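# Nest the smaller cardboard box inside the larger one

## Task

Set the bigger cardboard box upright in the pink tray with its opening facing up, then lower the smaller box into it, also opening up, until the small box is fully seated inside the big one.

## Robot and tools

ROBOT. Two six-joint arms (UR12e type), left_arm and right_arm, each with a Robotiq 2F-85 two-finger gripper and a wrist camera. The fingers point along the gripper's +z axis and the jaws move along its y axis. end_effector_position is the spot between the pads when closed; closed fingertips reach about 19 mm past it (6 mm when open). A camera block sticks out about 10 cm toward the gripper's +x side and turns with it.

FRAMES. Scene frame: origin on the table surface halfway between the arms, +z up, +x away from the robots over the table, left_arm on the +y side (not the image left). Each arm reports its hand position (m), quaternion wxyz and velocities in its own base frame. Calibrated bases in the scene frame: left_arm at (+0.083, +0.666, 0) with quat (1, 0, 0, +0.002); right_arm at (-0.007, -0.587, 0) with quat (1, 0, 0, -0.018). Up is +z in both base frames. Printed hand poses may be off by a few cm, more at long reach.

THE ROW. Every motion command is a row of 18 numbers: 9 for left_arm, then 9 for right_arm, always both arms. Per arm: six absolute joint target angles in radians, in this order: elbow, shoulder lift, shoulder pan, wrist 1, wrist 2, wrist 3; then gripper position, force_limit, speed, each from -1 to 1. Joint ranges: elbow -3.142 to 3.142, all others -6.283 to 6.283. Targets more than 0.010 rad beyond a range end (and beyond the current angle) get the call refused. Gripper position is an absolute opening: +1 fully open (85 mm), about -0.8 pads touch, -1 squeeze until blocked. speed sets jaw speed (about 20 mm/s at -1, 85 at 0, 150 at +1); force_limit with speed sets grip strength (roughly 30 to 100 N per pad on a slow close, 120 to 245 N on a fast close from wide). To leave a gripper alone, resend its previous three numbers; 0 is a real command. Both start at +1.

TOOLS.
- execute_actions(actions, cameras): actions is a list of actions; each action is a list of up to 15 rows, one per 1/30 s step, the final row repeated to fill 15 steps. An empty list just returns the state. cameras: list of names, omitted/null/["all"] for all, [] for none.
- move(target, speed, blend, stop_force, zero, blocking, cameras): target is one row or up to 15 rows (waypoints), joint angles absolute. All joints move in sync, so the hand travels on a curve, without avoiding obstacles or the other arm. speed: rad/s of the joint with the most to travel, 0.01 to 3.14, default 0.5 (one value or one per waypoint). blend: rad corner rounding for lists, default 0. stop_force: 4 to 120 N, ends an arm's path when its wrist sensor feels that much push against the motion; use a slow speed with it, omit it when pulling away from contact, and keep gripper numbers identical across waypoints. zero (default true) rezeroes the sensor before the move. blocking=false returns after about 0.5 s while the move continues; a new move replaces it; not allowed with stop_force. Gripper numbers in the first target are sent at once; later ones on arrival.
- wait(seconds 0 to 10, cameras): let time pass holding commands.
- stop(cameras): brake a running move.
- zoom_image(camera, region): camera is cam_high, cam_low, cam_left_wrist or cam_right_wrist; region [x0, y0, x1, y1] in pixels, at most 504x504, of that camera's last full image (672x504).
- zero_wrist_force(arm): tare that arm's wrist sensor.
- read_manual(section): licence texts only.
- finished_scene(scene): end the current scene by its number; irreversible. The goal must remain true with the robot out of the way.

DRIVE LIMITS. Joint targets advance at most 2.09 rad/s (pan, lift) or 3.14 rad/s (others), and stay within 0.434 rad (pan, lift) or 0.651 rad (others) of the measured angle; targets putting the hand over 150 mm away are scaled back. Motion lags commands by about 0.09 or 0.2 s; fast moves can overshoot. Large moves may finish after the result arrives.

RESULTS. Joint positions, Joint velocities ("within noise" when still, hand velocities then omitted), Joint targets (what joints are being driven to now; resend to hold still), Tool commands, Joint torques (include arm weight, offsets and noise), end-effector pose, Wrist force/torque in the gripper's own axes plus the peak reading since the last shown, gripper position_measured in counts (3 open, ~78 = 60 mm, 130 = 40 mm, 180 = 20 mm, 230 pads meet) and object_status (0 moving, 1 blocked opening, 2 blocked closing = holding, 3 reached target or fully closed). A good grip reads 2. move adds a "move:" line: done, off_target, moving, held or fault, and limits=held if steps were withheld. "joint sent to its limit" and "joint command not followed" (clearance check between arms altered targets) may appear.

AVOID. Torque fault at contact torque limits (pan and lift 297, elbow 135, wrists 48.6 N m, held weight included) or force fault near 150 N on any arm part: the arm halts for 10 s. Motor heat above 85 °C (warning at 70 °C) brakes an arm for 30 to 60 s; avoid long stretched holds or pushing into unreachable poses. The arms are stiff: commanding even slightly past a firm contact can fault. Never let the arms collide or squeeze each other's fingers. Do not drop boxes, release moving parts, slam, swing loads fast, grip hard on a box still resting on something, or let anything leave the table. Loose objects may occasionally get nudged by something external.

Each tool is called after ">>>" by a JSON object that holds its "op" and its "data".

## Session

>>> {"op": "execute_actions", "data": {"actions": []}}

Scene clock: 0.00 s.
left_arm: end_effector_position=(+0.5928, -0.5084, +0.1654) position_measured=3 object_status=3 end_effector_quat_wxyz=(-0.520, +0.663, -0.031, +0.537) | right_arm: end_effector_position=(+0.4764, +0.2810, +0.2088) position_measured=3 object_status=3 end_effector_quat_wxyz=(+0.062, +0.778, -0.581, +0.229)
Joint names: [elbow, shoulder lift, shoulder pan, wrist 1, wrist 2, wrist 3]
Joint positions: left_arm=[1.641 -0.865 -1.291 -0.502 -0.457 0.57] | right_arm=[-2.258 -1.441 4.233 -1.224 1.138 -0.721]
Joint velocities: within noise
Joint torques (N m): no reading
Wrist force (N): no reading
Wrist torque (N m): no reading
Wrist force, peak (N): no reading
Joint targets: left_arm=[1.641 -0.865 -1.291 -0.502 -0.457 0.570] | right_arm=[-2.258 -1.441 4.233 -1.224 1.138 -0.721]
Tool commands: left_gripper/position=+1.0 left_gripper/force_limit=+1.0 left_gripper/speed=+1.0 right_gripper/position=+1.0 right_gripper/force_limit=+1.0 right_gripper/speed=+1.0

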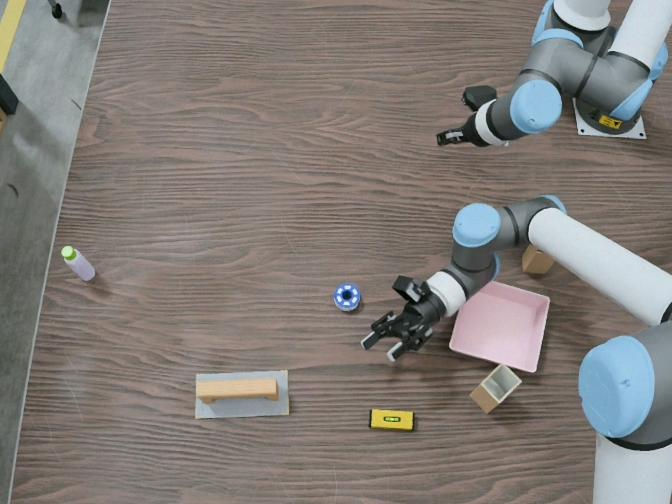

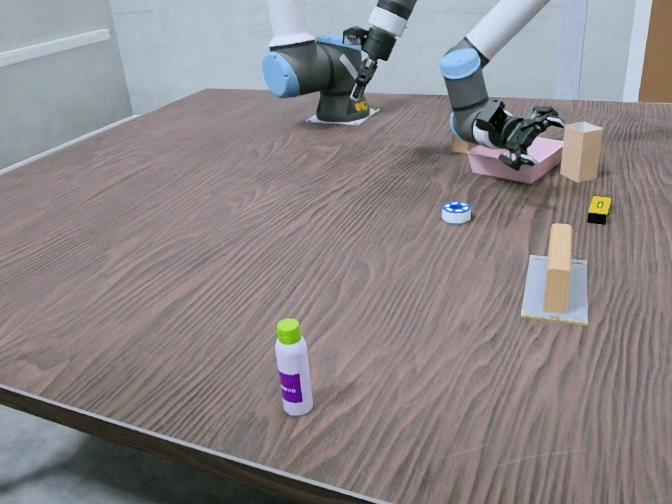

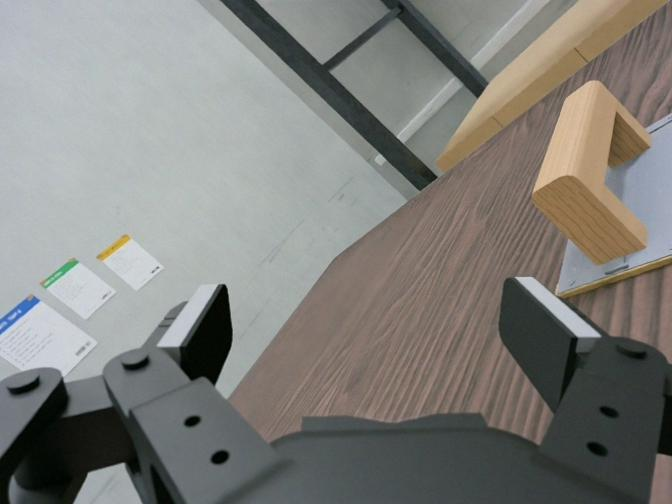

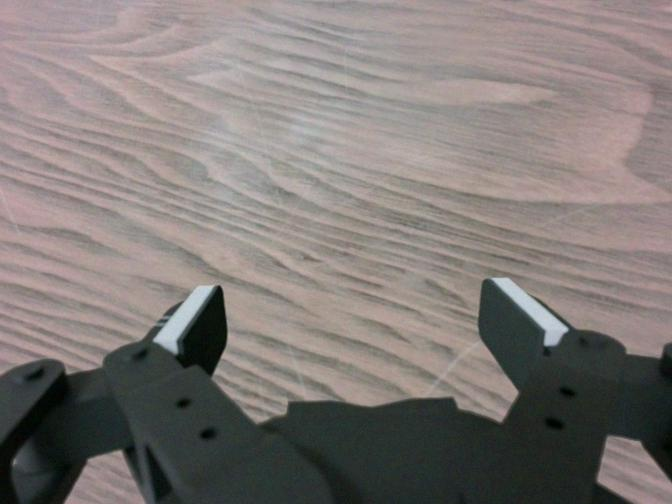

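>>> {"op": "zoom_image", "data": {"camera": "cam_high", "region": [420, 220, 600, 440]}}

>>> {"op": "zoom_image", "data": {"camera": "cam_low", "region": [420, 90, 620, 230]}}

Scaled by 2.291 from the camera's 672x504 image, which has a finer 960x720 frame.

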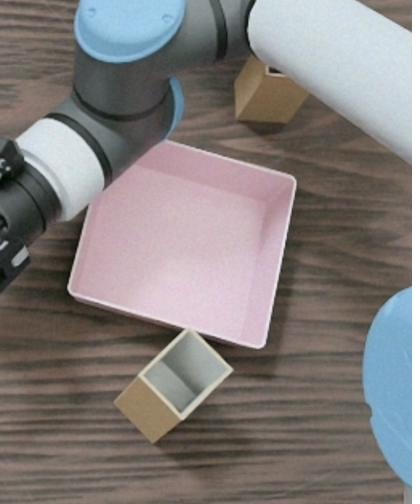

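Scaled by 2.520 from the camera's 672x504 image, which has a finer 960x720 frame.

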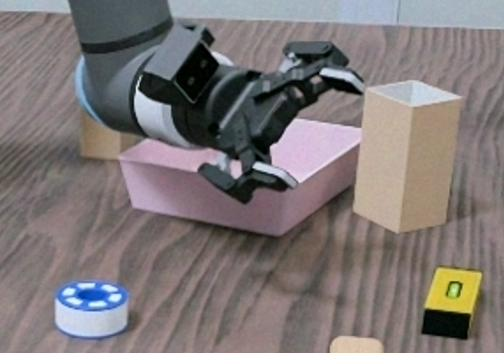

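>>> {"op": "move", "data": {"target": [1.9522, -1.8317, -1.3601, -1.6913, -1.5708, 0.5635, 1, -1, -1, -2.258, -1.441, 3.7, -1.224, 1.138, -0.721, 1, 1, 1], "speed": 1.0}}

Scene clock: 19.90 s.
left_arm: end_effector_position=(+0.2810, -0.4810, +0.4198) position_measured=3 object_status=3 end_effector_quat_wxyz=(+0.000, +0.820, +0.572, +0.000) | right_arm: end_effector_position=(+0.5532, -0.0002, +0.2088) position_measured=3 object_status=3 end_effector_quat_wxyz=(-0.120, -0.598, +0.766, -0.204)
Joint names: [elbow, shoulder lift, shoulder pan, wrist 1, wrist 2, wrist 3]
Joint positions: left_arm=[1.952 -1.832 -1.36 -1.691 -1.571 0.563] | right_arm=[-2.258 -1.441 3.7 -1.224 1.138 -0.721]
Joint velocities: within noise
Joint torques (N m): left_arm=[-67.46 -33.43 13.04 -6.74 -2.86 -1.19] | right_arm=[35.89 17.88 -1.99 6.53 -2.95 -3.02]
Wrist force (N): left_arm=[-1.9 0.3 -3.9] | right_arm=[0.6 0.3 -0.2]
Wrist torque (N m): left_arm=[0.21 -0.27 -0.31] | right_arm=[0.06 -0.06 0.02]
Wrist force, peak (N): left_arm=[-1.4 -2.1 -7.3] | right_arm=[2.3 -0.1 1.4]
Joint targets: left_arm=[1.952 -1.832 -1.360 -1.691 -1.571 0.563] | right_arm=[-2.258 -1.441 3.700 -1.224 1.138 -0.721]
move: done

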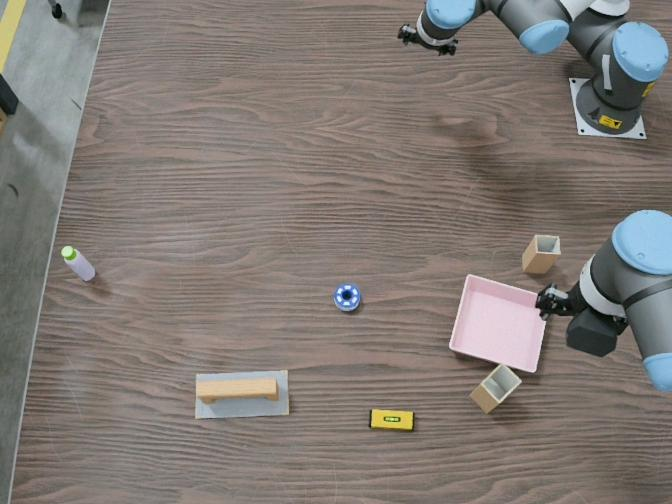

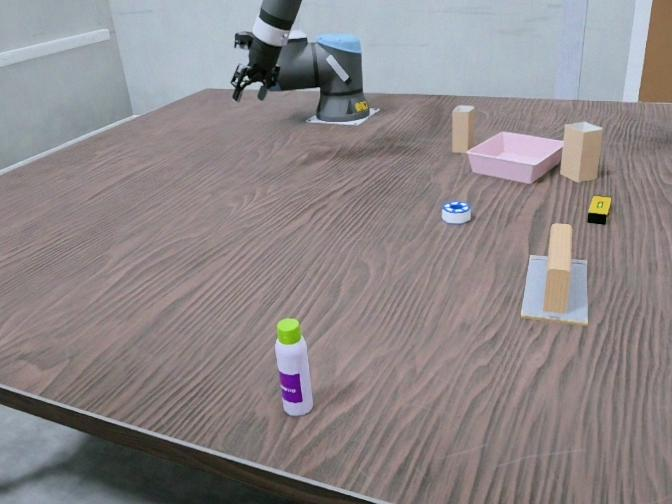

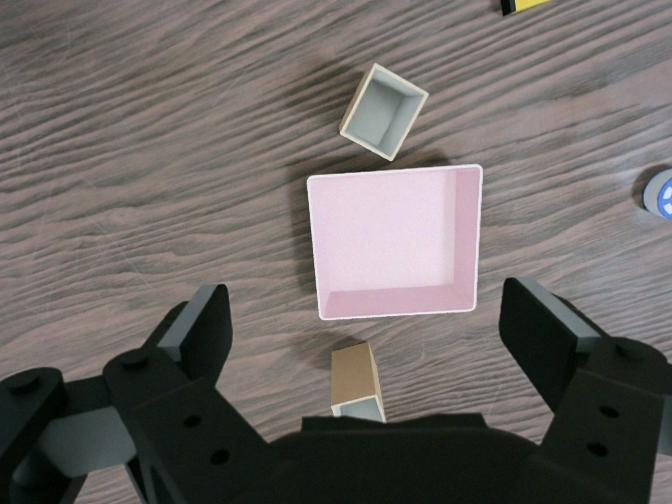

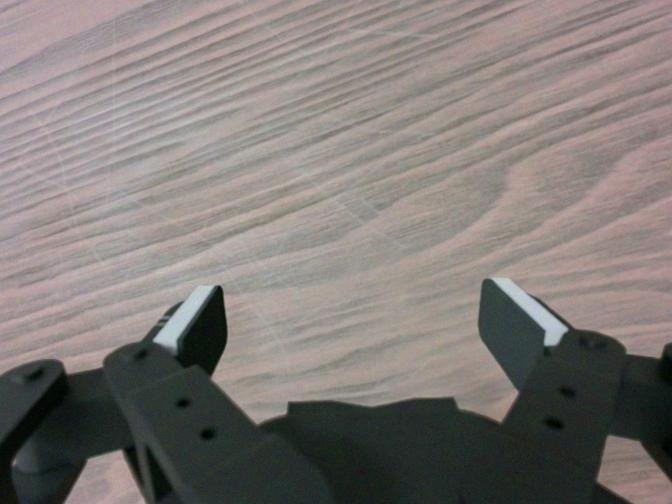

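>>> {"op": "zoom_image", "data": {"camera": "cam_left_wrist", "region": [300, 40, 500, 190]}}

>>> {"op": "zoom_image", "data": {"camera": "cam_left_wrist", "region": [290, 150, 500, 440]}}

>>> {"op": "zoom_image", "data": {"camera": "cam_low", "region": [430, 90, 620, 230]}}

>>> {"op": "zoom_image", "data": {"camera": "cam_high", "region": [430, 220, 580, 430]}}

Scaled by 2.520 from the camera's 672x504 image, which has a finer 960x720 frame.

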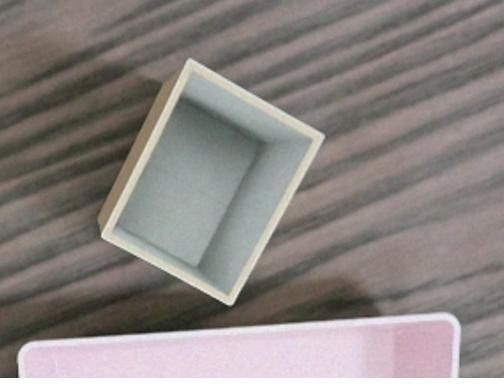

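Scaled by 1.738 from the camera's 672x504 image, which has a finer 960x720 frame.

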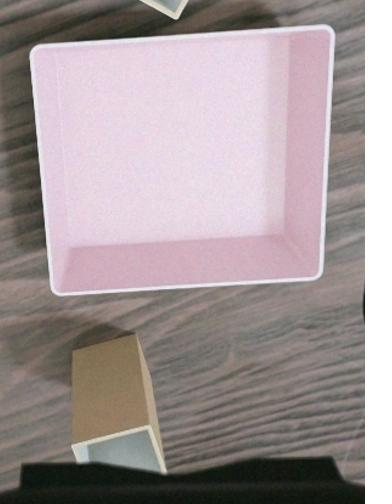

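Scaled by 2.653 from the camera's 672x504 image, which has a finer 960x720 frame.

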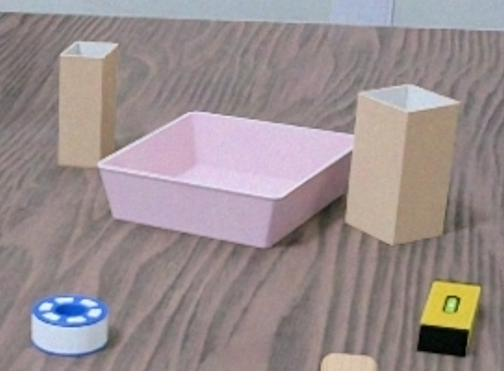

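Scaled by 2.400 from the camera's 672x504 image, which has a finer 960x720 frame.

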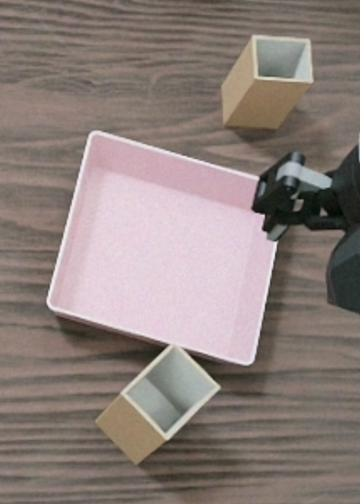

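>>> {"op": "move", "data": {"target": [2.2439, -1.7281, -1.2459, -2.0866, -1.5708, 1.1662, 1, -1, -1, -2.258, -1.441, 3.7, -1.224, 1.138, -0.721, 1, 1, 1], "speed": 0.6, "cameras": ["cam_left_wrist"]}}

Scene clock: 35.23 s.
left_arm: end_effector_position=(+0.3314, -0.4382, +0.2200) position_measured=3 object_status=3 end_effector_quat_wxyz=(+0.000, +0.934, +0.357, +0.000) | right_arm: end_effector_position=(+0.5532, -0.0002, +0.2088) position_measured=3 object_status=3 end_effector_quat_wxyz=(-0.120, -0.598, +0.766, -0.204)
Joint names: [elbow, shoulder lift, shoulder pan, wrist 1, wrist 2, wrist 3]
Joint positions: left_arm=[2.244 -1.728 -1.246 -2.086 -1.571 1.166] | right_arm=[-2.258 -1.441 3.7 -1.224 1.138 -0.721]
Joint velocities: within noise
Joint torques (N m): left_arm=[-55.47 -34.68 -6.44 -5.29 -3.16 1.59] | right_arm=[48.03 32.61 -8.86 2.73 0.19 -2.67]
Wrist force (N): left_arm=[-1.6 0.4 -3.7] | right_arm=[-0.2 0.3 0.2]
Wrist torque (N m): left_arm=[0.23 -0.29 -0.25] | right_arm=[0.05 0.06 0.02]
Wrist force, peak (N): left_arm=[-2.8 -0.6 -7.1] | right_arm=[0.9 0.7 -0.1]
Joint targets: left_arm=[2.244 -1.728 -1.246 -2.087 -1.571 1.166] | right_arm=[-2.258 -1.441 3.700 -1.224 1.138 -0.721]
move: done
Images, in order (width x height): cam_left_wrist 672x504.

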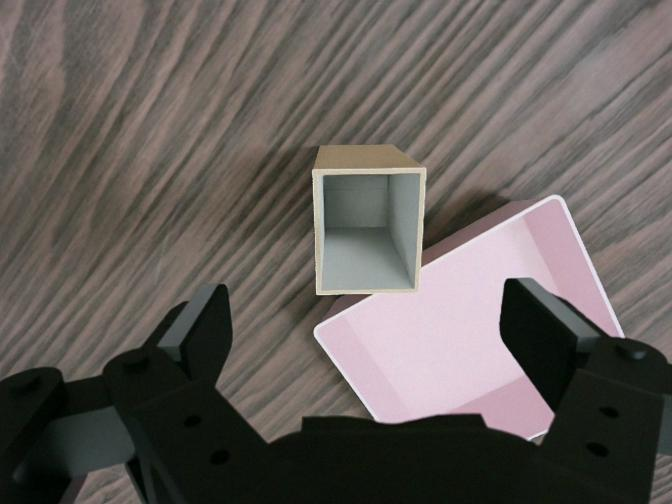

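>>> {"op": "move", "data": {"target": [2.32869, -1.60338, -1.23491, -2.29611, -1.5708, 1.17718, 1, -1, -1, -2.258, -1.441, 3.7, -1.224, 1.138, -0.721, 1, 1, 1], "speed": 0.2, "cameras": ["cam_left_wrist", "cam_low"]}}

Scene clock: 43.53 s.
left_arm: end_effector_position=(+0.3383, -0.4405, +0.1299) position_measured=3 object_status=3 end_effector_quat_wxyz=(+0.000, +0.934, +0.357, +0.000) | right_arm: end_effector_position=(+0.5532, -0.0002, +0.2088) position_measured=3 object_status=3 end_effector_quat_wxyz=(-0.120, -0.598, +0.766, -0.204)
Joint names: [elbow, shoulder lift, shoulder pan, wrist 1, wrist 2, wrist 3]
Joint positions: left_arm=[2.329 -1.603 -1.235 -2.296 -1.571 1.177] | right_arm=[-2.258 -1.441 3.7 -1.224 1.138 -0.721]
Joint velocities: within noise
Joint torques (N m): left_arm=[-54.25 -41.67 -1.26 -2.31 -2.78 -0.22] | right_arm=[45.7 45.33 -8.48 2.59 -0.13 -2.3]
Wrist force (N): left_arm=[-1.5 0.3 -3.3] | right_arm=[-0.1 0.6 0.0]
Wrist torque (N m): left_arm=[0.24 -0.29 -0.25] | right_arm=[0.11 0.06 0.02]
Wrist force, peak (N): left_arm=[-1.8 0.3 -5.8] | right_arm=[0.6 0.9 0.3]
Joint targets: left_arm=[2.329 -1.603 -1.235 -2.296 -1.571 1.177] | right_arm=[-2.258 -1.441 3.700 -1.224 1.138 -0.721]
move: done
Images, in order (width x height): cam_low 672x504, cam_left_wrist 672x504.

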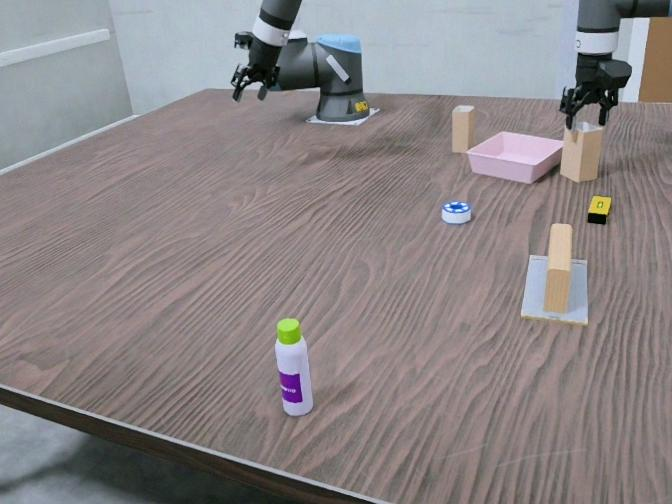

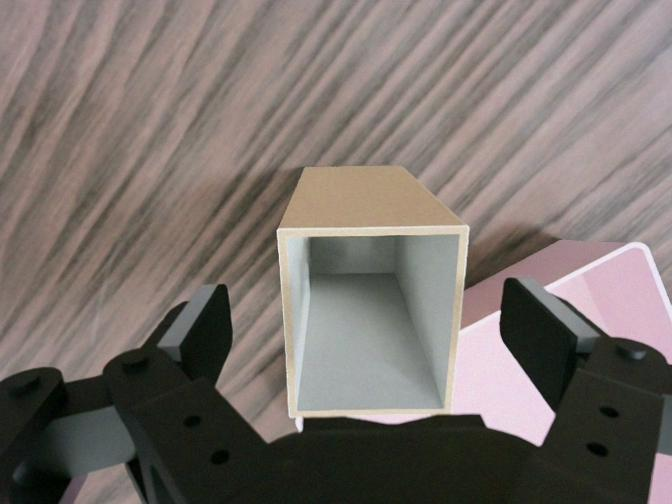

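>>> {"op": "move", "data": {"target": [[2.34365, -1.56977, -1.23732, -2.34468, -1.5708, 1.17477, 1, -1, -1, -2.258, -1.441, 3.7, -1.224, 1.138, -0.721, 1, 1, 1], [2.34365, -1.56977, -1.23732, -2.34468, -1.5708, 1.17477, -1, -1, -1, -2.258, -1.441, 3.7, -1.224, 1.138, -0.721, 1, 1, 1]], "speed": 0.12, "cameras": ["cam_left_wrist", "cam_low"]}}

Scene clock: 55.00 s.
left_arm: end_effector_position=(+0.3378, -0.4431, +0.1100) position_measured=89 object_status=0 end_effector_quat_wxyz=(+0.000, +0.934, +0.357, +0.000) | right_arm: end_effector_position=(+0.5532, -0.0002, +0.2088) position_measured=3 object_status=3 end_effector_quat_wxyz=(-0.120, -0.598, +0.766, -0.204)
Joint names: [elbow, shoulder lift, shoulder pan, wrist 1, wrist 2, wrist 3]
Joint positions: left_arm=[2.344 -1.57 -1.237 -2.345 -1.571 1.175] | right_arm=[-2.258 -1.441 3.7 -1.224 1.138 -0.721]
Joint velocities: within noise
Joint torques (N m): left_arm=[-48.15 -38.56 11.42 -3.3 -1.88 1.06] | right_arm=[44.48 44.56 -10.59 2.55 -0.75 -1.83]
Wrist force (N): left_arm=[-1.9 1.1 -8.0] | right_arm=[0.2 0.7 0.2]
Wrist torque (N m): left_arm=[0.23 -0.26 -0.25] | right_arm=[0.12 -0.01 0.02]
Wrist force, peak (N): left_arm=[-1.8 0.5 -8.5] | right_arm=[0.5 0.9 -0.1]
Joint targets: left_arm=[2.344 -1.570 -1.237 -2.345 -1.571 1.175] | right_arm=[-2.258 -1.441 3.700 -1.224 1.138 -0.721]
move: done
Images, in order (width x height): cam_low 672x504, cam_left_wrist 672x504.

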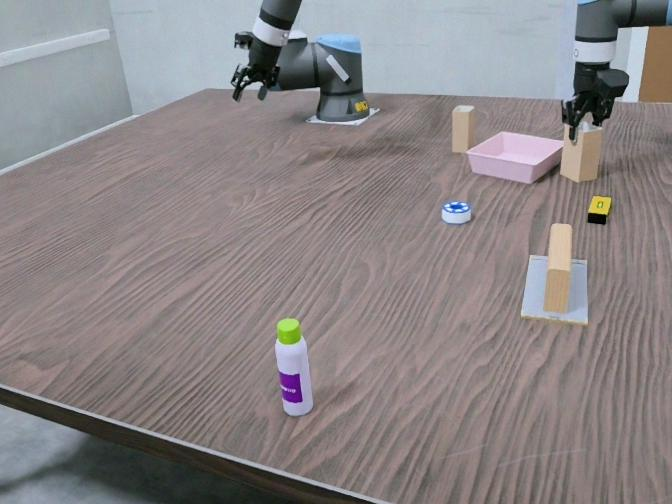

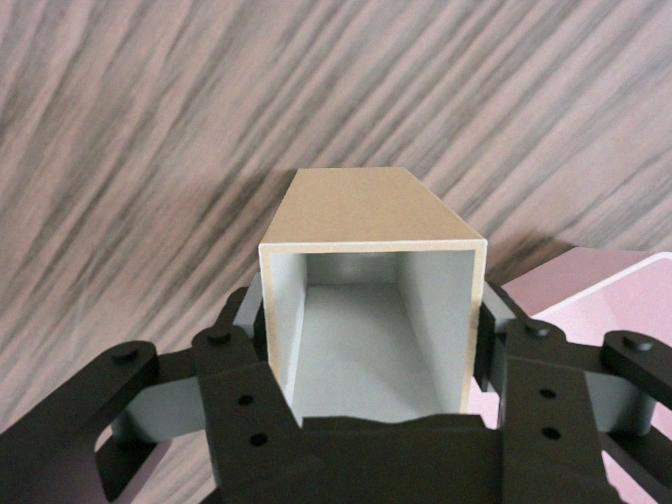

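>>> {"op": "move", "data": {"target": [[2.25468, -1.69183, -1.23732, -2.13365, -1.5708, 1.17477, -1, -1, -1, -2.258, -1.441, 3.7, -1.224, 1.138, -0.721, 1, 1, 1], [2.06275, -1.49431, -1.35825, -2.13924, -1.5708, 1.05384, -1, -1, -1, -2.258, -1.441, 3.7, -1.224, 1.138, -0.721, 1, 1, 1]], "speed": [0.15, 0.25], "blend": [0.03, 0], "cameras": ["cam_left_wrist", "cam_low", "cam_high"]}}

Scene clock: 69.30 s.
left_arm: end_effector_position=(+0.3070, -0.5970, +0.2001) position_measured=89 object_status=2 end_effector_quat_wxyz=(+0.000, +0.934, +0.357, +0.000) | right_arm: end_effector_position=(+0.5532, -0.0002, +0.2088) position_measured=3 object_status=3 end_effector_quat_wxyz=(-0.120, -0.598, +0.766, -0.204)
Joint names: [elbow, shoulder lift, shoulder pan, wrist 1, wrist 2, wrist 3]
Joint positions: left_arm=[2.063 -1.494 -1.358 -2.139 -1.571 1.054] | right_arm=[-2.258 -1.441 3.7 -1.224 1.138 -0.721]
Joint velocities: within noise
Joint torques (N m): left_arm=[-37.9 -40.35 2.55 -4.64 -1.05 1.43] | right_arm=[42.36 44.39 -9.89 2.65 -1.03 -1.31]
Wrist force (N): left_arm=[-2.1 0.6 -3.3] | right_arm=[0.6 0.1 0.6]
Wrist torque (N m): left_arm=[0.30 -0.20 -0.29] | right_arm=[0.02 -0.07 0.02]
Wrist force, peak (N): left_arm=[-1.7 1.2 -9.4] | right_arm=[0.3 1.2 0.0]
Joint targets: left_arm=[2.063 -1.494 -1.358 -2.139 -1.571 1.054] | right_arm=[-2.258 -1.441 3.700 -1.224 1.138 -0.721]
move: done
Images, in order (width x height): cam_high 672x504, cam_low 672x504, cam_left_wrist 672x504.

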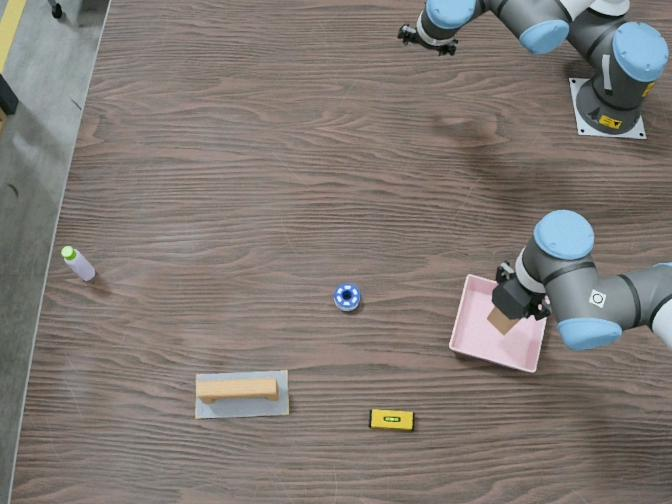

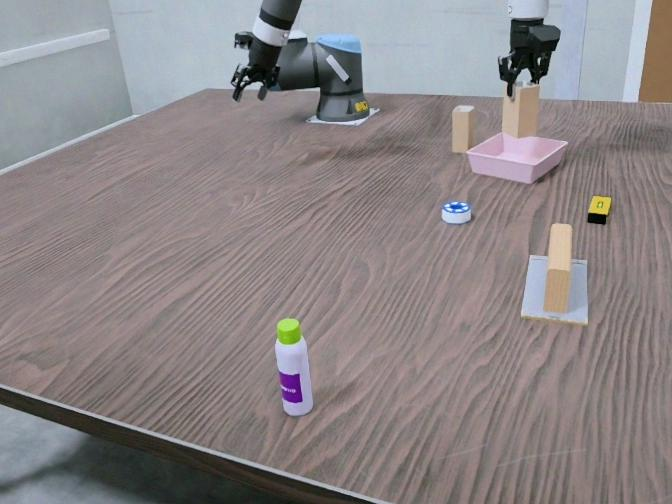

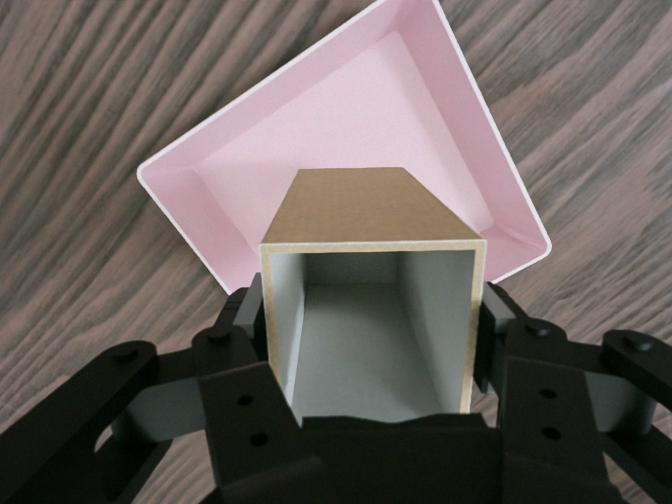

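>>> {"op": "move", "data": {"target": [2.13677, -1.42568, -1.35069, -2.28189, -1.5708, 1.0614, -1, -1, -1, -2.258, -1.441, 3.7, -1.224, 1.138, -0.721, 1, 1, 1], "speed": 0.15, "cameras": []}}

>>> {"op": "move", "data": {"target": [2.15412, -1.3957, -1.35069, -2.32922, -1.5708, 1.0614, -1, -1, -1, -2.258, -1.441, 3.7, -1.224, 1.138, -0.721, 1, 1, 1], "speed": 0.016, "stop_force": 5, "cameras": ["cam_low", "cam_left_wrist"]}}

Scene clock: 75.80 s.
left_arm: end_effector_position=(+0.3100, -0.5878, +0.1298) position_measured=89 object_status=2 end_effector_quat_wxyz=(+0.000, +0.934, +0.357, +0.000) end_effector_velocity=(+0.000, -0.001, +0.002) end_effector_angular_velocity=(+0.000, -0.001, +0.000) | right_arm: end_effector_position=(+0.5532, -0.0002, +0.2088) position_measured=3 object_status=3 end_effector_quat_wxyz=(-0.120, -0.598, +0.766, -0.204)
Joint names: [elbow, shoulder lift, shoulder pan, wrist 1, wrist 2, wrist 3]
Joint positions: left_arm=[2.137 -1.426 -1.351 -2.282 -1.571 1.061] | right_arm=[-2.258 -1.441 3.7 -1.224 1.138 -0.721]
Joint velocities: left_arm=[-0.003 -0.002 0 0.005 0.001 0] | right_arm=[within noise]
Joint torques (N m): left_arm=[-53.74 -58.4 3.29 -2.15 -0.62 0.45] | right_arm=[40.88 46.2 -9.43 2.47 -1.29 -0.94]
Wrist force (N): left_arm=[-2.3 0.5 -3.5] | right_arm=[0.3 0.3 0.1]
Wrist torque (N m): left_arm=[0.28 -0.14 -0.27] | right_arm=[0.05 -0.02 0.01]
Wrist force, peak (N): left_arm=[-1.9 0.6 -4.6] | right_arm=[0.4 1.1 0.6]
Joint targets: left_arm=[2.137 -1.426 -1.351 -2.282 -1.571 1.061] | right_arm=[-2.258 -1.441 3.700 -1.224 1.138 -0.721]
move: done
No camera images: "cameras" was empty.

Scene clock: 79.30 s.
left_arm: end_effector_position=(+0.3100, -0.5881, +0.1128) position_measured=89 object_status=2 end_effector_quat_wxyz=(+0.000, +0.934, +0.357, +0.000) | right_arm: end_effector_position=(+0.5532, -0.0002, +0.2088) position_measured=3 object_status=3 end_effector_quat_wxyz=(-0.120, -0.598, +0.766, -0.204)
Joint names: [elbow, shoulder lift, shoulder pan, wrist 1, wrist 2, wrist 3]
Joint positions: left_arm=[2.15 -1.403 -1.351 -2.317 -1.571 1.061] | right_arm=[-2.258 -1.441 3.7 -1.224 1.138 -0.721]
Joint velocities: within noise
Joint torques (N m): left_arm=[-52.56 -57.38 -7.26 -2.89 -0.27 -0.82] | right_arm=[39.17 43.53 -9.42 2.85 -1.46 -0.73]
Wrist force (N): left_arm=[-2.4 1.1 -5.0] | right_arm=[0.3 0.2 0.0]
Wrist torque (N m): left_arm=[0.25 -0.17 -0.26] | right_arm=[0.05 -0.02 0.02]
Wrist force, peak (N): left_arm=[-1.0 -1.9 -21.2] | right_arm=[0.1 1.1 0.3]
Joint targets: left_arm=[2.150 -1.403 -1.351 -2.317 -1.571 1.061] | right_arm=[-2.258 -1.441 3.700 -1.224 1.138 -0.721]
move: contact (left_arm); left_arm: the wrist 1 is farthest, 0.012 rad from its target
Images, in order (width x height): cam_low 672x504, cam_left_wrist 672x504.

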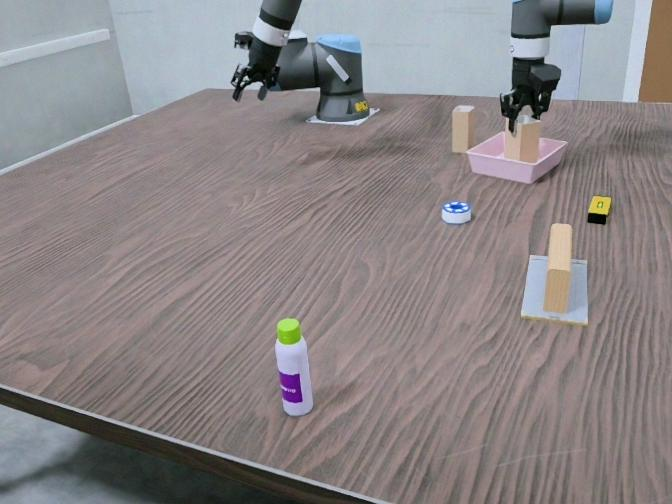

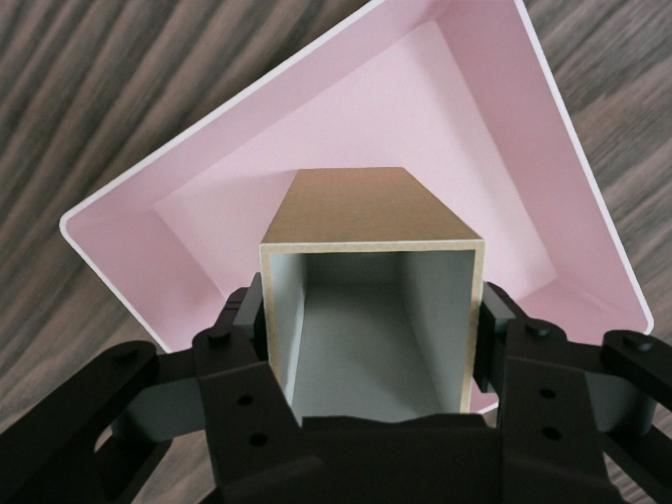

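>>> {"op": "move", "data": {"target": [[2.150, -1.403, -1.351, -2.317, -1.571, 1.061, 1, -1, -1, -2.258, -1.441, 3.7, -1.224, 1.138, -0.721, 1, 1, 1], [2.07443, -1.50502, -1.35069, -2.14021, -1.5708, 1.0614, 1, -1, -1, -2.258, -1.441, 3.7, -1.224, 1.138, -0.721, 1, 1, 1], [2.07443, -1.50502, -1.35069, -2.14021, -1.5708, -0.5094, 1, -1, -1, -2.258, -1.441, 3.7, -1.224, 1.138, -0.721, 1, 1, 1]], "speed": [0.3, 0.3, 1.0], "blend": [0, 0.02, 0], "cameras": ["cam_left_wrist", "cam_low"]}}

Scene clock: 88.87 s.
left_arm: end_effector_position=(+0.3100, -0.5880, +0.2000) position_measured=3 object_status=3 end_effector_quat_wxyz=(+0.000, +0.408, +0.913, +0.000) | right_arm: end_effector_position=(+0.5532, -0.0002, +0.2088) position_measured=3 object_status=3 end_effector_quat_wxyz=(-0.120, -0.598, +0.766, -0.204)
Joint names: [elbow, shoulder lift, shoulder pan, wrist 1, wrist 2, wrist 3]
Joint positions: left_arm=[2.074 -1.505 -1.351 -2.14 -1.571 -0.509] | right_arm=[-2.258 -1.441 3.7 -1.224 1.138 -0.721]
Joint velocities: within noise
Joint torques (N m): left_arm=[-35.71 -42.71 -6.09 -3.63 -0.29 -1.58] | right_arm=[36.74 44.47 -9.73 2.75 -1.94 0.14]
Wrist force (N): left_arm=[-2.0 0.4 -3.8] | right_arm=[0.1 0.2 0.4]
Wrist torque (N m): left_arm=[0.29 -0.20 -0.33] | right_arm=[0.04 0.01 0.02]
Wrist force, peak (N): left_arm=[-1.5 0.5 -5.8] | right_arm=[0.7 0.9 0.2]
Joint targets: left_arm=[2.074 -1.505 -1.351 -2.140 -1.571 -0.509] | right_arm=[-2.258 -1.441 3.700 -1.224 1.138 -0.721]
move: done
Images, in order (width x height): cam_low 672x504, cam_left_wrist 672x504.

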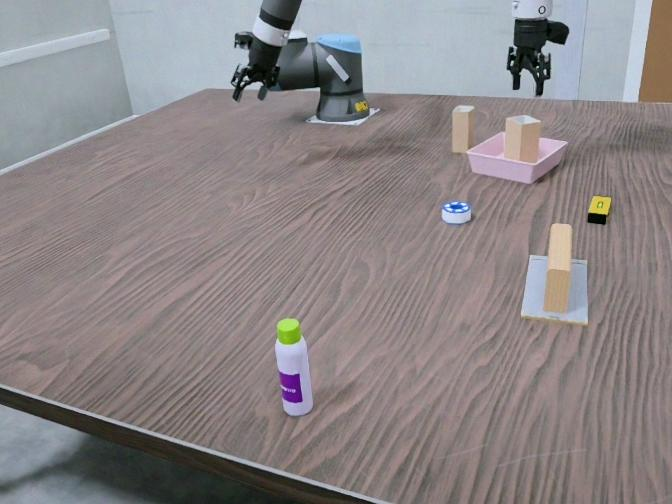

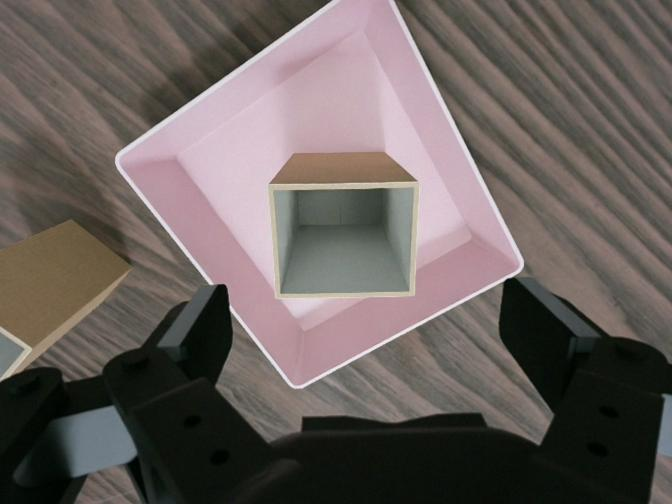

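>>> {"op": "move", "data": {"target": [1.82967, -1.30249, -1.55292, -2.09798, -1.5708, -1.5215, 1, -1, -1, -2.258, -1.441, 3.7, -1.224, 1.138, -0.721, 1, 1, 1], "speed": 0.8, "cameras": ["cam_left_wrist"]}}

Scene clock: 104.33 s.
left_arm: end_effector_position=(+0.1880, -0.7730, +0.2000) position_measured=3 object_status=3 end_effector_quat_wxyz=(+0.000, +0.016, +1.000, +0.000) | right_arm: end_effector_position=(+0.5532, -0.0002, +0.2088) position_measured=3 object_status=3 end_effector_quat_wxyz=(-0.120, -0.598, +0.766, -0.204)
Joint names: [elbow, shoulder lift, shoulder pan, wrist 1, wrist 2, wrist 3]
Joint positions: left_arm=[1.83 -1.302 -1.553 -2.098 -1.571 -1.521] | right_arm=[-2.258 -1.441 3.7 -1.224 1.138 -0.721]
Joint velocities: within noise
Joint torques (N m): left_arm=[-34.97 -66.74 8.61 -6.35 0.27 -1.59] | right_arm=[35.12 44.08 -9.55 2.88 -2.23 0.6]
Wrist force (N): left_arm=[-2.0 0.4 -3.6] | right_arm=[0.1 0.6 0.3]
Wrist torque (N m): left_arm=[0.26 -0.21 -0.24] | right_arm=[0.11 0.01 0.01]
Wrist force, peak (N): left_arm=[-2.9 0.7 -4.3] | right_arm=[-0.3 1.1 0.4]
Joint targets: left_arm=[1.830 -1.302 -1.553 -2.098 -1.571 -1.522] | right_arm=[-2.258 -1.441 3.700 -1.224 1.138 -0.721]
move: done
Images, in order (width x height): cam_left_wrist 672x504.

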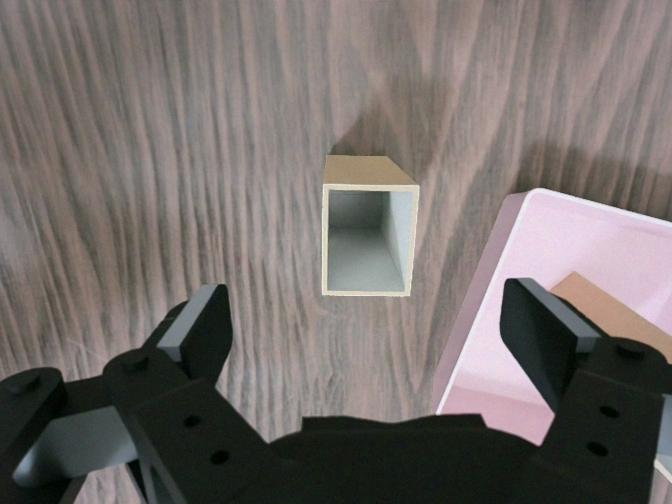

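>>> {"op": "move", "data": {"target": [[1.88385, -1.2658, -1.55067, -2.18885, -1.5708, -1.51928, 1, -1, -1, -2.258, -1.441, 3.7, -1.224, 1.138, -0.721, 1, 1, 1], [1.912, -1.22389, -1.55067, -2.25891, -1.5708, -1.51928, 1, -1, -1, -2.258, -1.441, 3.7, -1.224, 1.138, -0.721, 1, 1, 1], [1.912, -1.22389, -1.55067, -2.25891, -1.5708, -1.51928, -1, -1, -1, -2.258, -1.441, 3.7, -1.224, 1.138, -0.721, 1, 1, 1]], "speed": [0.25, 0.12, 0.12], "blend": [0.01, 0, 0], "cameras": ["cam_left_wrist"]}}

Scene clock: 115.97 s.
left_arm: end_effector_position=(+0.1896, -0.7660, +0.1100) position_measured=117 object_status=0 end_effector_quat_wxyz=(+0.000, +0.016, +1.000, +0.000) | right_arm: end_effector_position=(+0.5532, -0.0002, +0.2088) position_measured=3 object_status=3 end_effector_quat_wxyz=(-0.120, -0.598, +0.766, -0.204)
Joint names: [elbow, shoulder lift, shoulder pan, wrist 1, wrist 2, wrist 3]
Joint positions: left_arm=[1.912 -1.224 -1.551 -2.259 -1.571 -1.519] | right_arm=[-2.258 -1.441 3.7 -1.224 1.138 -0.721]
Joint velocities: within noise
Joint torques (N m): left_arm=[-51.91 -69.84 -7.34 -3.32 1.2 -0.7] | right_arm=[33.7 45.06 -9.55 2.69 -2.71 0.85]
Wrist force (N): left_arm=[-1.6 1.1 -9.7] | right_arm=[0.2 0.2 0.7]
Wrist torque (N m): left_arm=[0.26 -0.22 -0.28] | right_arm=[0.03 -0.01 0.02]
Wrist force, peak (N): left_arm=[-1.7 1.5 -9.7] | right_arm=[0.2 1.3 -0.2]
Joint targets: left_arm=[1.912 -1.224 -1.551 -2.259 -1.571 -1.519] | right_arm=[-2.258 -1.441 3.700 -1.224 1.138 -0.721]
move: done
Images, in order (width x height): cam_left_wrist 672x504.

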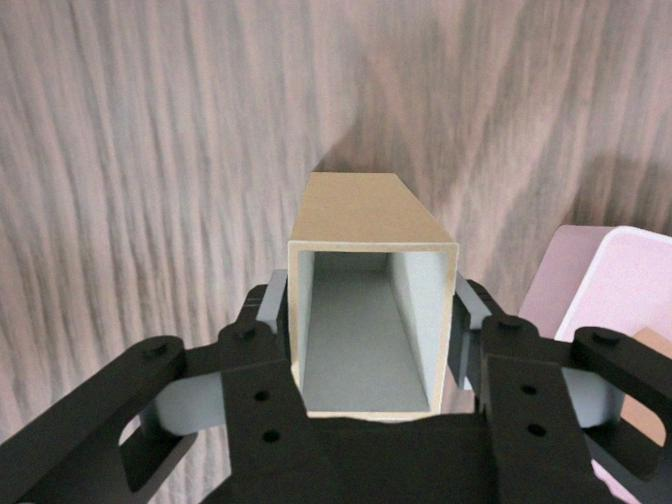

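>>> {"op": "move", "data": {"target": [[1.912, -1.22389, -1.55067, -2.25891, -1.5708, -1.51928, 1, -1, -1, -2.258, -1.441, 3.7, -1.224, 1.138, -0.721, 1, 1, 1], [1.84239, -1.3121, -1.55067, -2.10109, -1.5708, -1.51928, 1, -1, -1, -2.258, -1.441, 3.7, -1.224, 1.138, -0.721, 1, 1, 1], [1.84239, -1.3121, -1.55067, -2.10109, -1.5708, 0.0515, -0.9, -1, -1, -2.258, -1.441, 3.7, -1.224, 1.138, -0.721, 1, 1, 1]], "speed": [0.3, 0.3, 1.0], "blend": [0, 0.02, 0], "cameras": ["cam_left_wrist"]}}

Scene clock: 132.03 s.
left_arm: end_effector_position=(+0.1896, -0.7660, +0.2000) position_measured=230 object_status=3 end_effector_quat_wxyz=(+0.000, +0.718, +0.696, +0.000) | right_arm: end_effector_position=(+0.5532, -0.0002, +0.2088) position_measured=3 object_status=3 end_effector_quat_wxyz=(-0.120, -0.598, +0.766, -0.204)
Joint names: [elbow, shoulder lift, shoulder pan, wrist 1, wrist 2, wrist 3]
Joint positions: left_arm=[1.842 -1.312 -1.551 -2.101 -1.571 0.052] | right_arm=[-2.258 -1.441 3.7 -1.224 1.138 -0.721]
Joint velocities: within noise
Joint torques (N m): left_arm=[-42.02 -64.61 -6.08 -3.62 2.19 1.97] | right_arm=[34.43 44.86 -9.66 2.92 -3.32 1.34]
Wrist force (N): left_arm=[-2.0 0.3 -3.8] | right_arm=[-0.2 0.6 0.1]
Wrist torque (N m): left_arm=[0.23 -0.18 -0.29] | right_arm=[0.11 0.07 0.02]
Wrist force, peak (N): left_arm=[-2.1 1.6 -9.6] | right_arm=[0.8 0.8 0.6]
Joint targets: left_arm=[1.842 -1.312 -1.551 -2.101 -1.571 0.052] | right_arm=[-2.258 -1.441 3.700 -1.224 1.138 -0.721]
move: done
Images, in order (width x height): cam_left_wrist 672x504.

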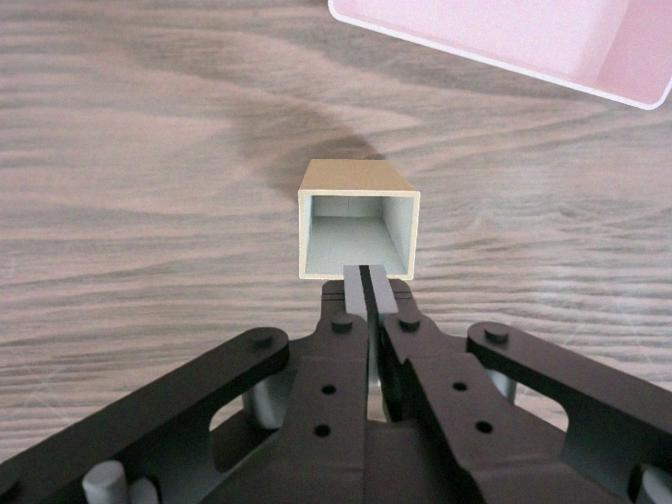

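>>> {"op": "move", "data": {"target": [[1.88385, -1.2658, -1.55067, -2.18885, -1.5708, 0.0515, -0.9, -1, -1, -2.258, -1.441, 3.7, -1.224, 1.138, -0.721, 1, 1, 1], [1.912, -1.22389, -1.55067, -2.25891, -1.5708, 0.0515, -0.9, -1, -1, -2.258, -1.441, 3.7, -1.224, 1.138, -0.721, 1, 1, 1]], "speed": [0.2, 0.1], "stop_force": 8, "cameras": ["cam_left_wrist"]}}

>>> {"op": "move", "data": {"target": [[1.912, -1.22389, -1.55067, -2.25891, -1.5708, 0.0515, 1, -1, -1, -2.258, -1.441, 3.7, -1.224, 1.138, -0.721, 1, 1, 1]], "speed": 0.1, "cameras": ["cam_left_wrist"]}}

Scene clock: 139.70 s.
left_arm: end_effector_position=(+0.1896, -0.7660, +0.1100) position_measured=230 object_status=3 end_effector_quat_wxyz=(+0.000, +0.718, +0.696, +0.000) | right_arm: end_effector_position=(+0.5532, -0.0002, +0.2088) position_measured=3 object_status=3 end_effector_quat_wxyz=(-0.120, -0.598, +0.766, -0.204)
Joint names: [elbow, shoulder lift, shoulder pan, wrist 1, wrist 2, wrist 3]
Joint positions: left_arm=[1.912 -1.224 -1.551 -2.259 -1.571 0.052] | right_arm=[-2.258 -1.441 3.7 -1.224 1.138 -0.721]
Joint velocities: within noise
Joint torques (N m): left_arm=[-55.37 -74.05 -5.63 -2.27 2.38 1.98] | right_arm=[34.14 45.63 -10.25 2.85 -3.18 1.46]
Wrist force (N): left_arm=[-2.2 0.5 -4.0] | right_arm=[-0.4 0.6 0.1]
Wrist torque (N m): left_arm=[0.28 -0.14 -0.34] | right_arm=[0.11 0.09 0.02]
Wrist force, peak (N): left_arm=[-2.1 0.3 -6.9] | right_arm=[0.3 1.0 0.6]
Joint targets: left_arm=[1.912 -1.224 -1.551 -2.259 -1.571 0.051] | right_arm=[-2.258 -1.441 3.700 -1.224 1.138 -0.721]
move: done
Images, in order (width x height): cam_left_wrist 672x504.

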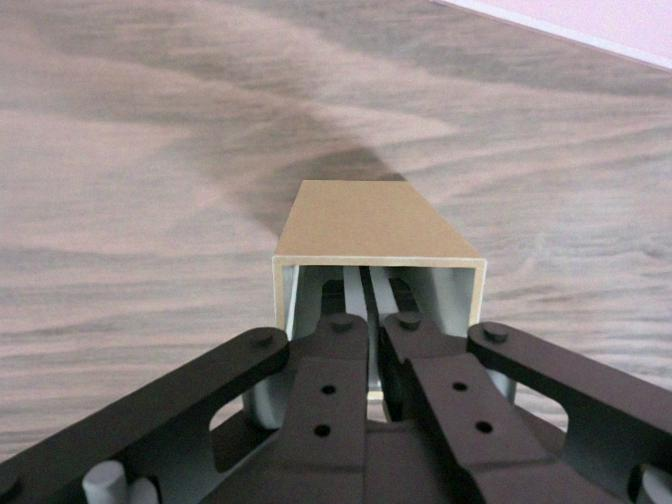

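Scene clock: 141.13 s.
left_arm: end_effector_position=(+0.1896, -0.7660, +0.1100) position_measured=168 object_status=1 end_effector_quat_wxyz=(+0.000, +0.718, +0.696, +0.000) | right_arm: end_effector_position=(+0.5532, -0.0002, +0.2088) position_measured=3 object_status=3 end_effector_quat_wxyz=(-0.120, -0.598, +0.766, -0.204)
Joint names: [elbow, shoulder lift, shoulder pan, wrist 1, wrist 2, wrist 3]
Joint positions: left_arm=[1.912 -1.224 -1.551 -2.259 -1.571 0.052] | right_arm=[-2.258 -1.441 3.7 -1.224 1.138 -0.721]
Joint velocities: within noise
Joint torques (N m): left_arm=[-53.25 -74.43 -5.54 -2.98 2.34 1.95] | right_arm=[34.34 45.11 -10.86 2.96 -3.35 1.23]
Wrist force (N): left_arm=[-2.2 0.8 -3.9] | right_arm=[0.3 0.3 0.0]
Wrist torque (N m): left_arm=[0.33 -0.16 -0.34] | right_arm=[0.07 -0.02 0.01]
Wrist force, peak (N): left_arm=[-2.4 0.3 -4.2] | right_arm=[0.9 0.4 0.4]
Joint targets: left_arm=[1.912 -1.224 -1.551 -2.259 -1.571 0.051] | right_arm=[-2.258 -1.441 3.700 -1.224 1.138 -0.721]
move: done
Images, in order (width x height): cam_left_wrist 672x504.

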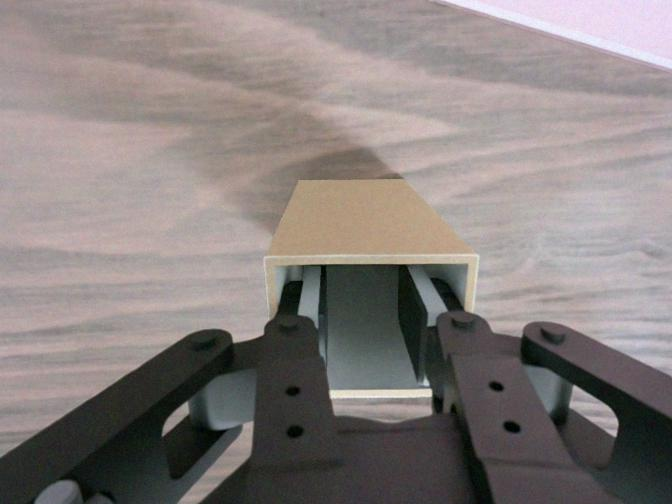

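>>> {"op": "move", "data": {"target": [[1.88385, -1.2658, -1.55067, -2.18885, -1.5708, 0.0515, 1, -1, -1, -2.258, -1.441, 3.7, -1.224, 1.138, -0.721, 1, 1, 1], [1.78355, -1.35818, -1.55067, -1.99617, -1.5708, 0.0515, 1, -1, -1, -2.258, -1.441, 3.7, -1.224, 1.138, -0.721, 1, 1, 1], [2.00783, -1.55629, -1.35821, -2.02234, -1.5708, -0.51692, 1, -1, -1, -2.258, -1.441, 3.7, -1.224, 1.138, -0.721, 1, 1, 1]], "speed": [0.08, 0.15, 0.3], "blend": [0.01, 0.03, 0], "cameras": ["cam_left_wrist", "cam_low", "cam_high"]}}

Scene clock: 152.93 s.
left_arm: end_effector_position=(+0.3059, -0.5917, +0.2600) position_measured=168 object_status=1 end_effector_quat_wxyz=(+0.000, +0.408, +0.913, +0.000) | right_arm: end_effector_position=(+0.5532, -0.0002, +0.2088) position_measured=3 object_status=3 end_effector_quat_wxyz=(-0.120, -0.598, +0.766, -0.204)
Joint names: [elbow, shoulder lift, shoulder pan, wrist 1, wrist 2, wrist 3]
Joint positions: left_arm=[2.008 -1.556 -1.358 -2.022 -1.571 -0.517] | right_arm=[-2.258 -1.441 3.7 -1.224 1.138 -0.721]
Joint velocities: within noise
Joint torques (N m): left_arm=[-61.74 -40.55 -3.96 -4.06 2.17 -0.36] | right_arm=[35.04 45.83 -10.55 3.1 -3.39 1.44]
Wrist force (N): left_arm=[-2.4 0.9 -3.7] | right_arm=[0.2 0.5 -0.4]
Wrist torque (N m): left_arm=[0.35 -0.15 -0.36] | right_arm=[0.08 0.01 0.02]
Wrist force, peak (N): left_arm=[-3.4 -0.4 -4.9] | right_arm=[0.4 1.0 0.5]
Joint targets: left_arm=[2.008 -1.556 -1.358 -2.022 -1.571 -0.517] | right_arm=[-2.258 -1.441 3.700 -1.224 1.138 -0.721]
move: done
Images, in order (width x height): cam_high 672x504, cam_low 672x504, cam_left_wrist 672x504.

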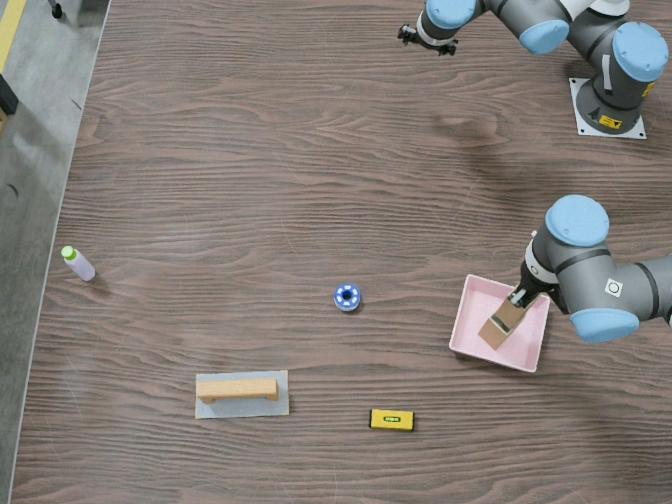

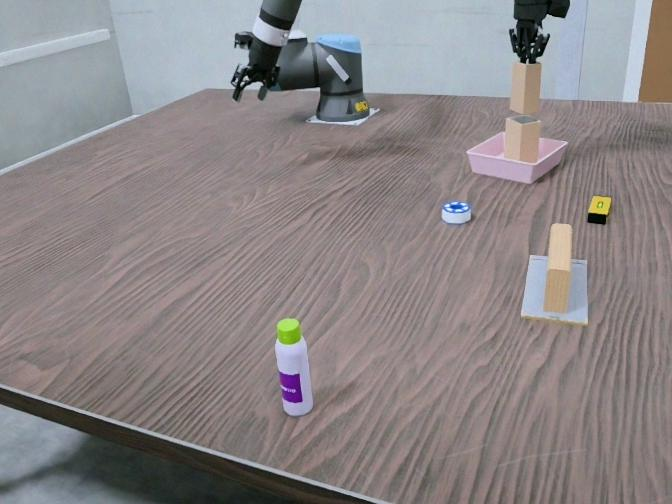

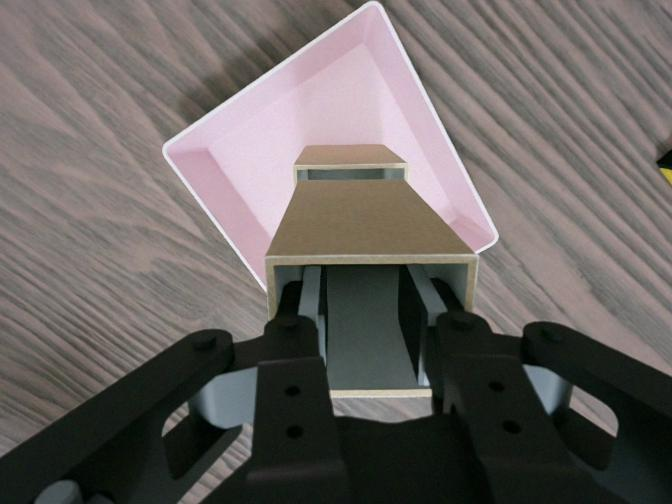

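>>> {"op": "zoom_image", "data": {"camera": "cam_left_wrist", "region": [250, 130, 500, 310]}}

Scaled by 2.016 from the camera's 672x504 image, which has a finer 960x720 frame.

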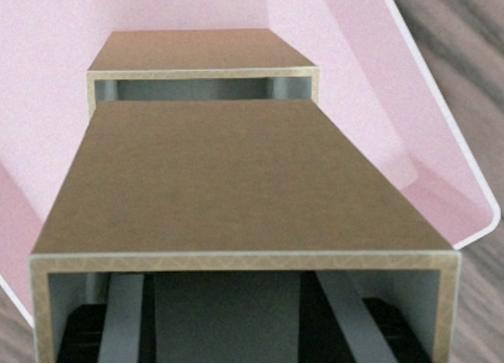

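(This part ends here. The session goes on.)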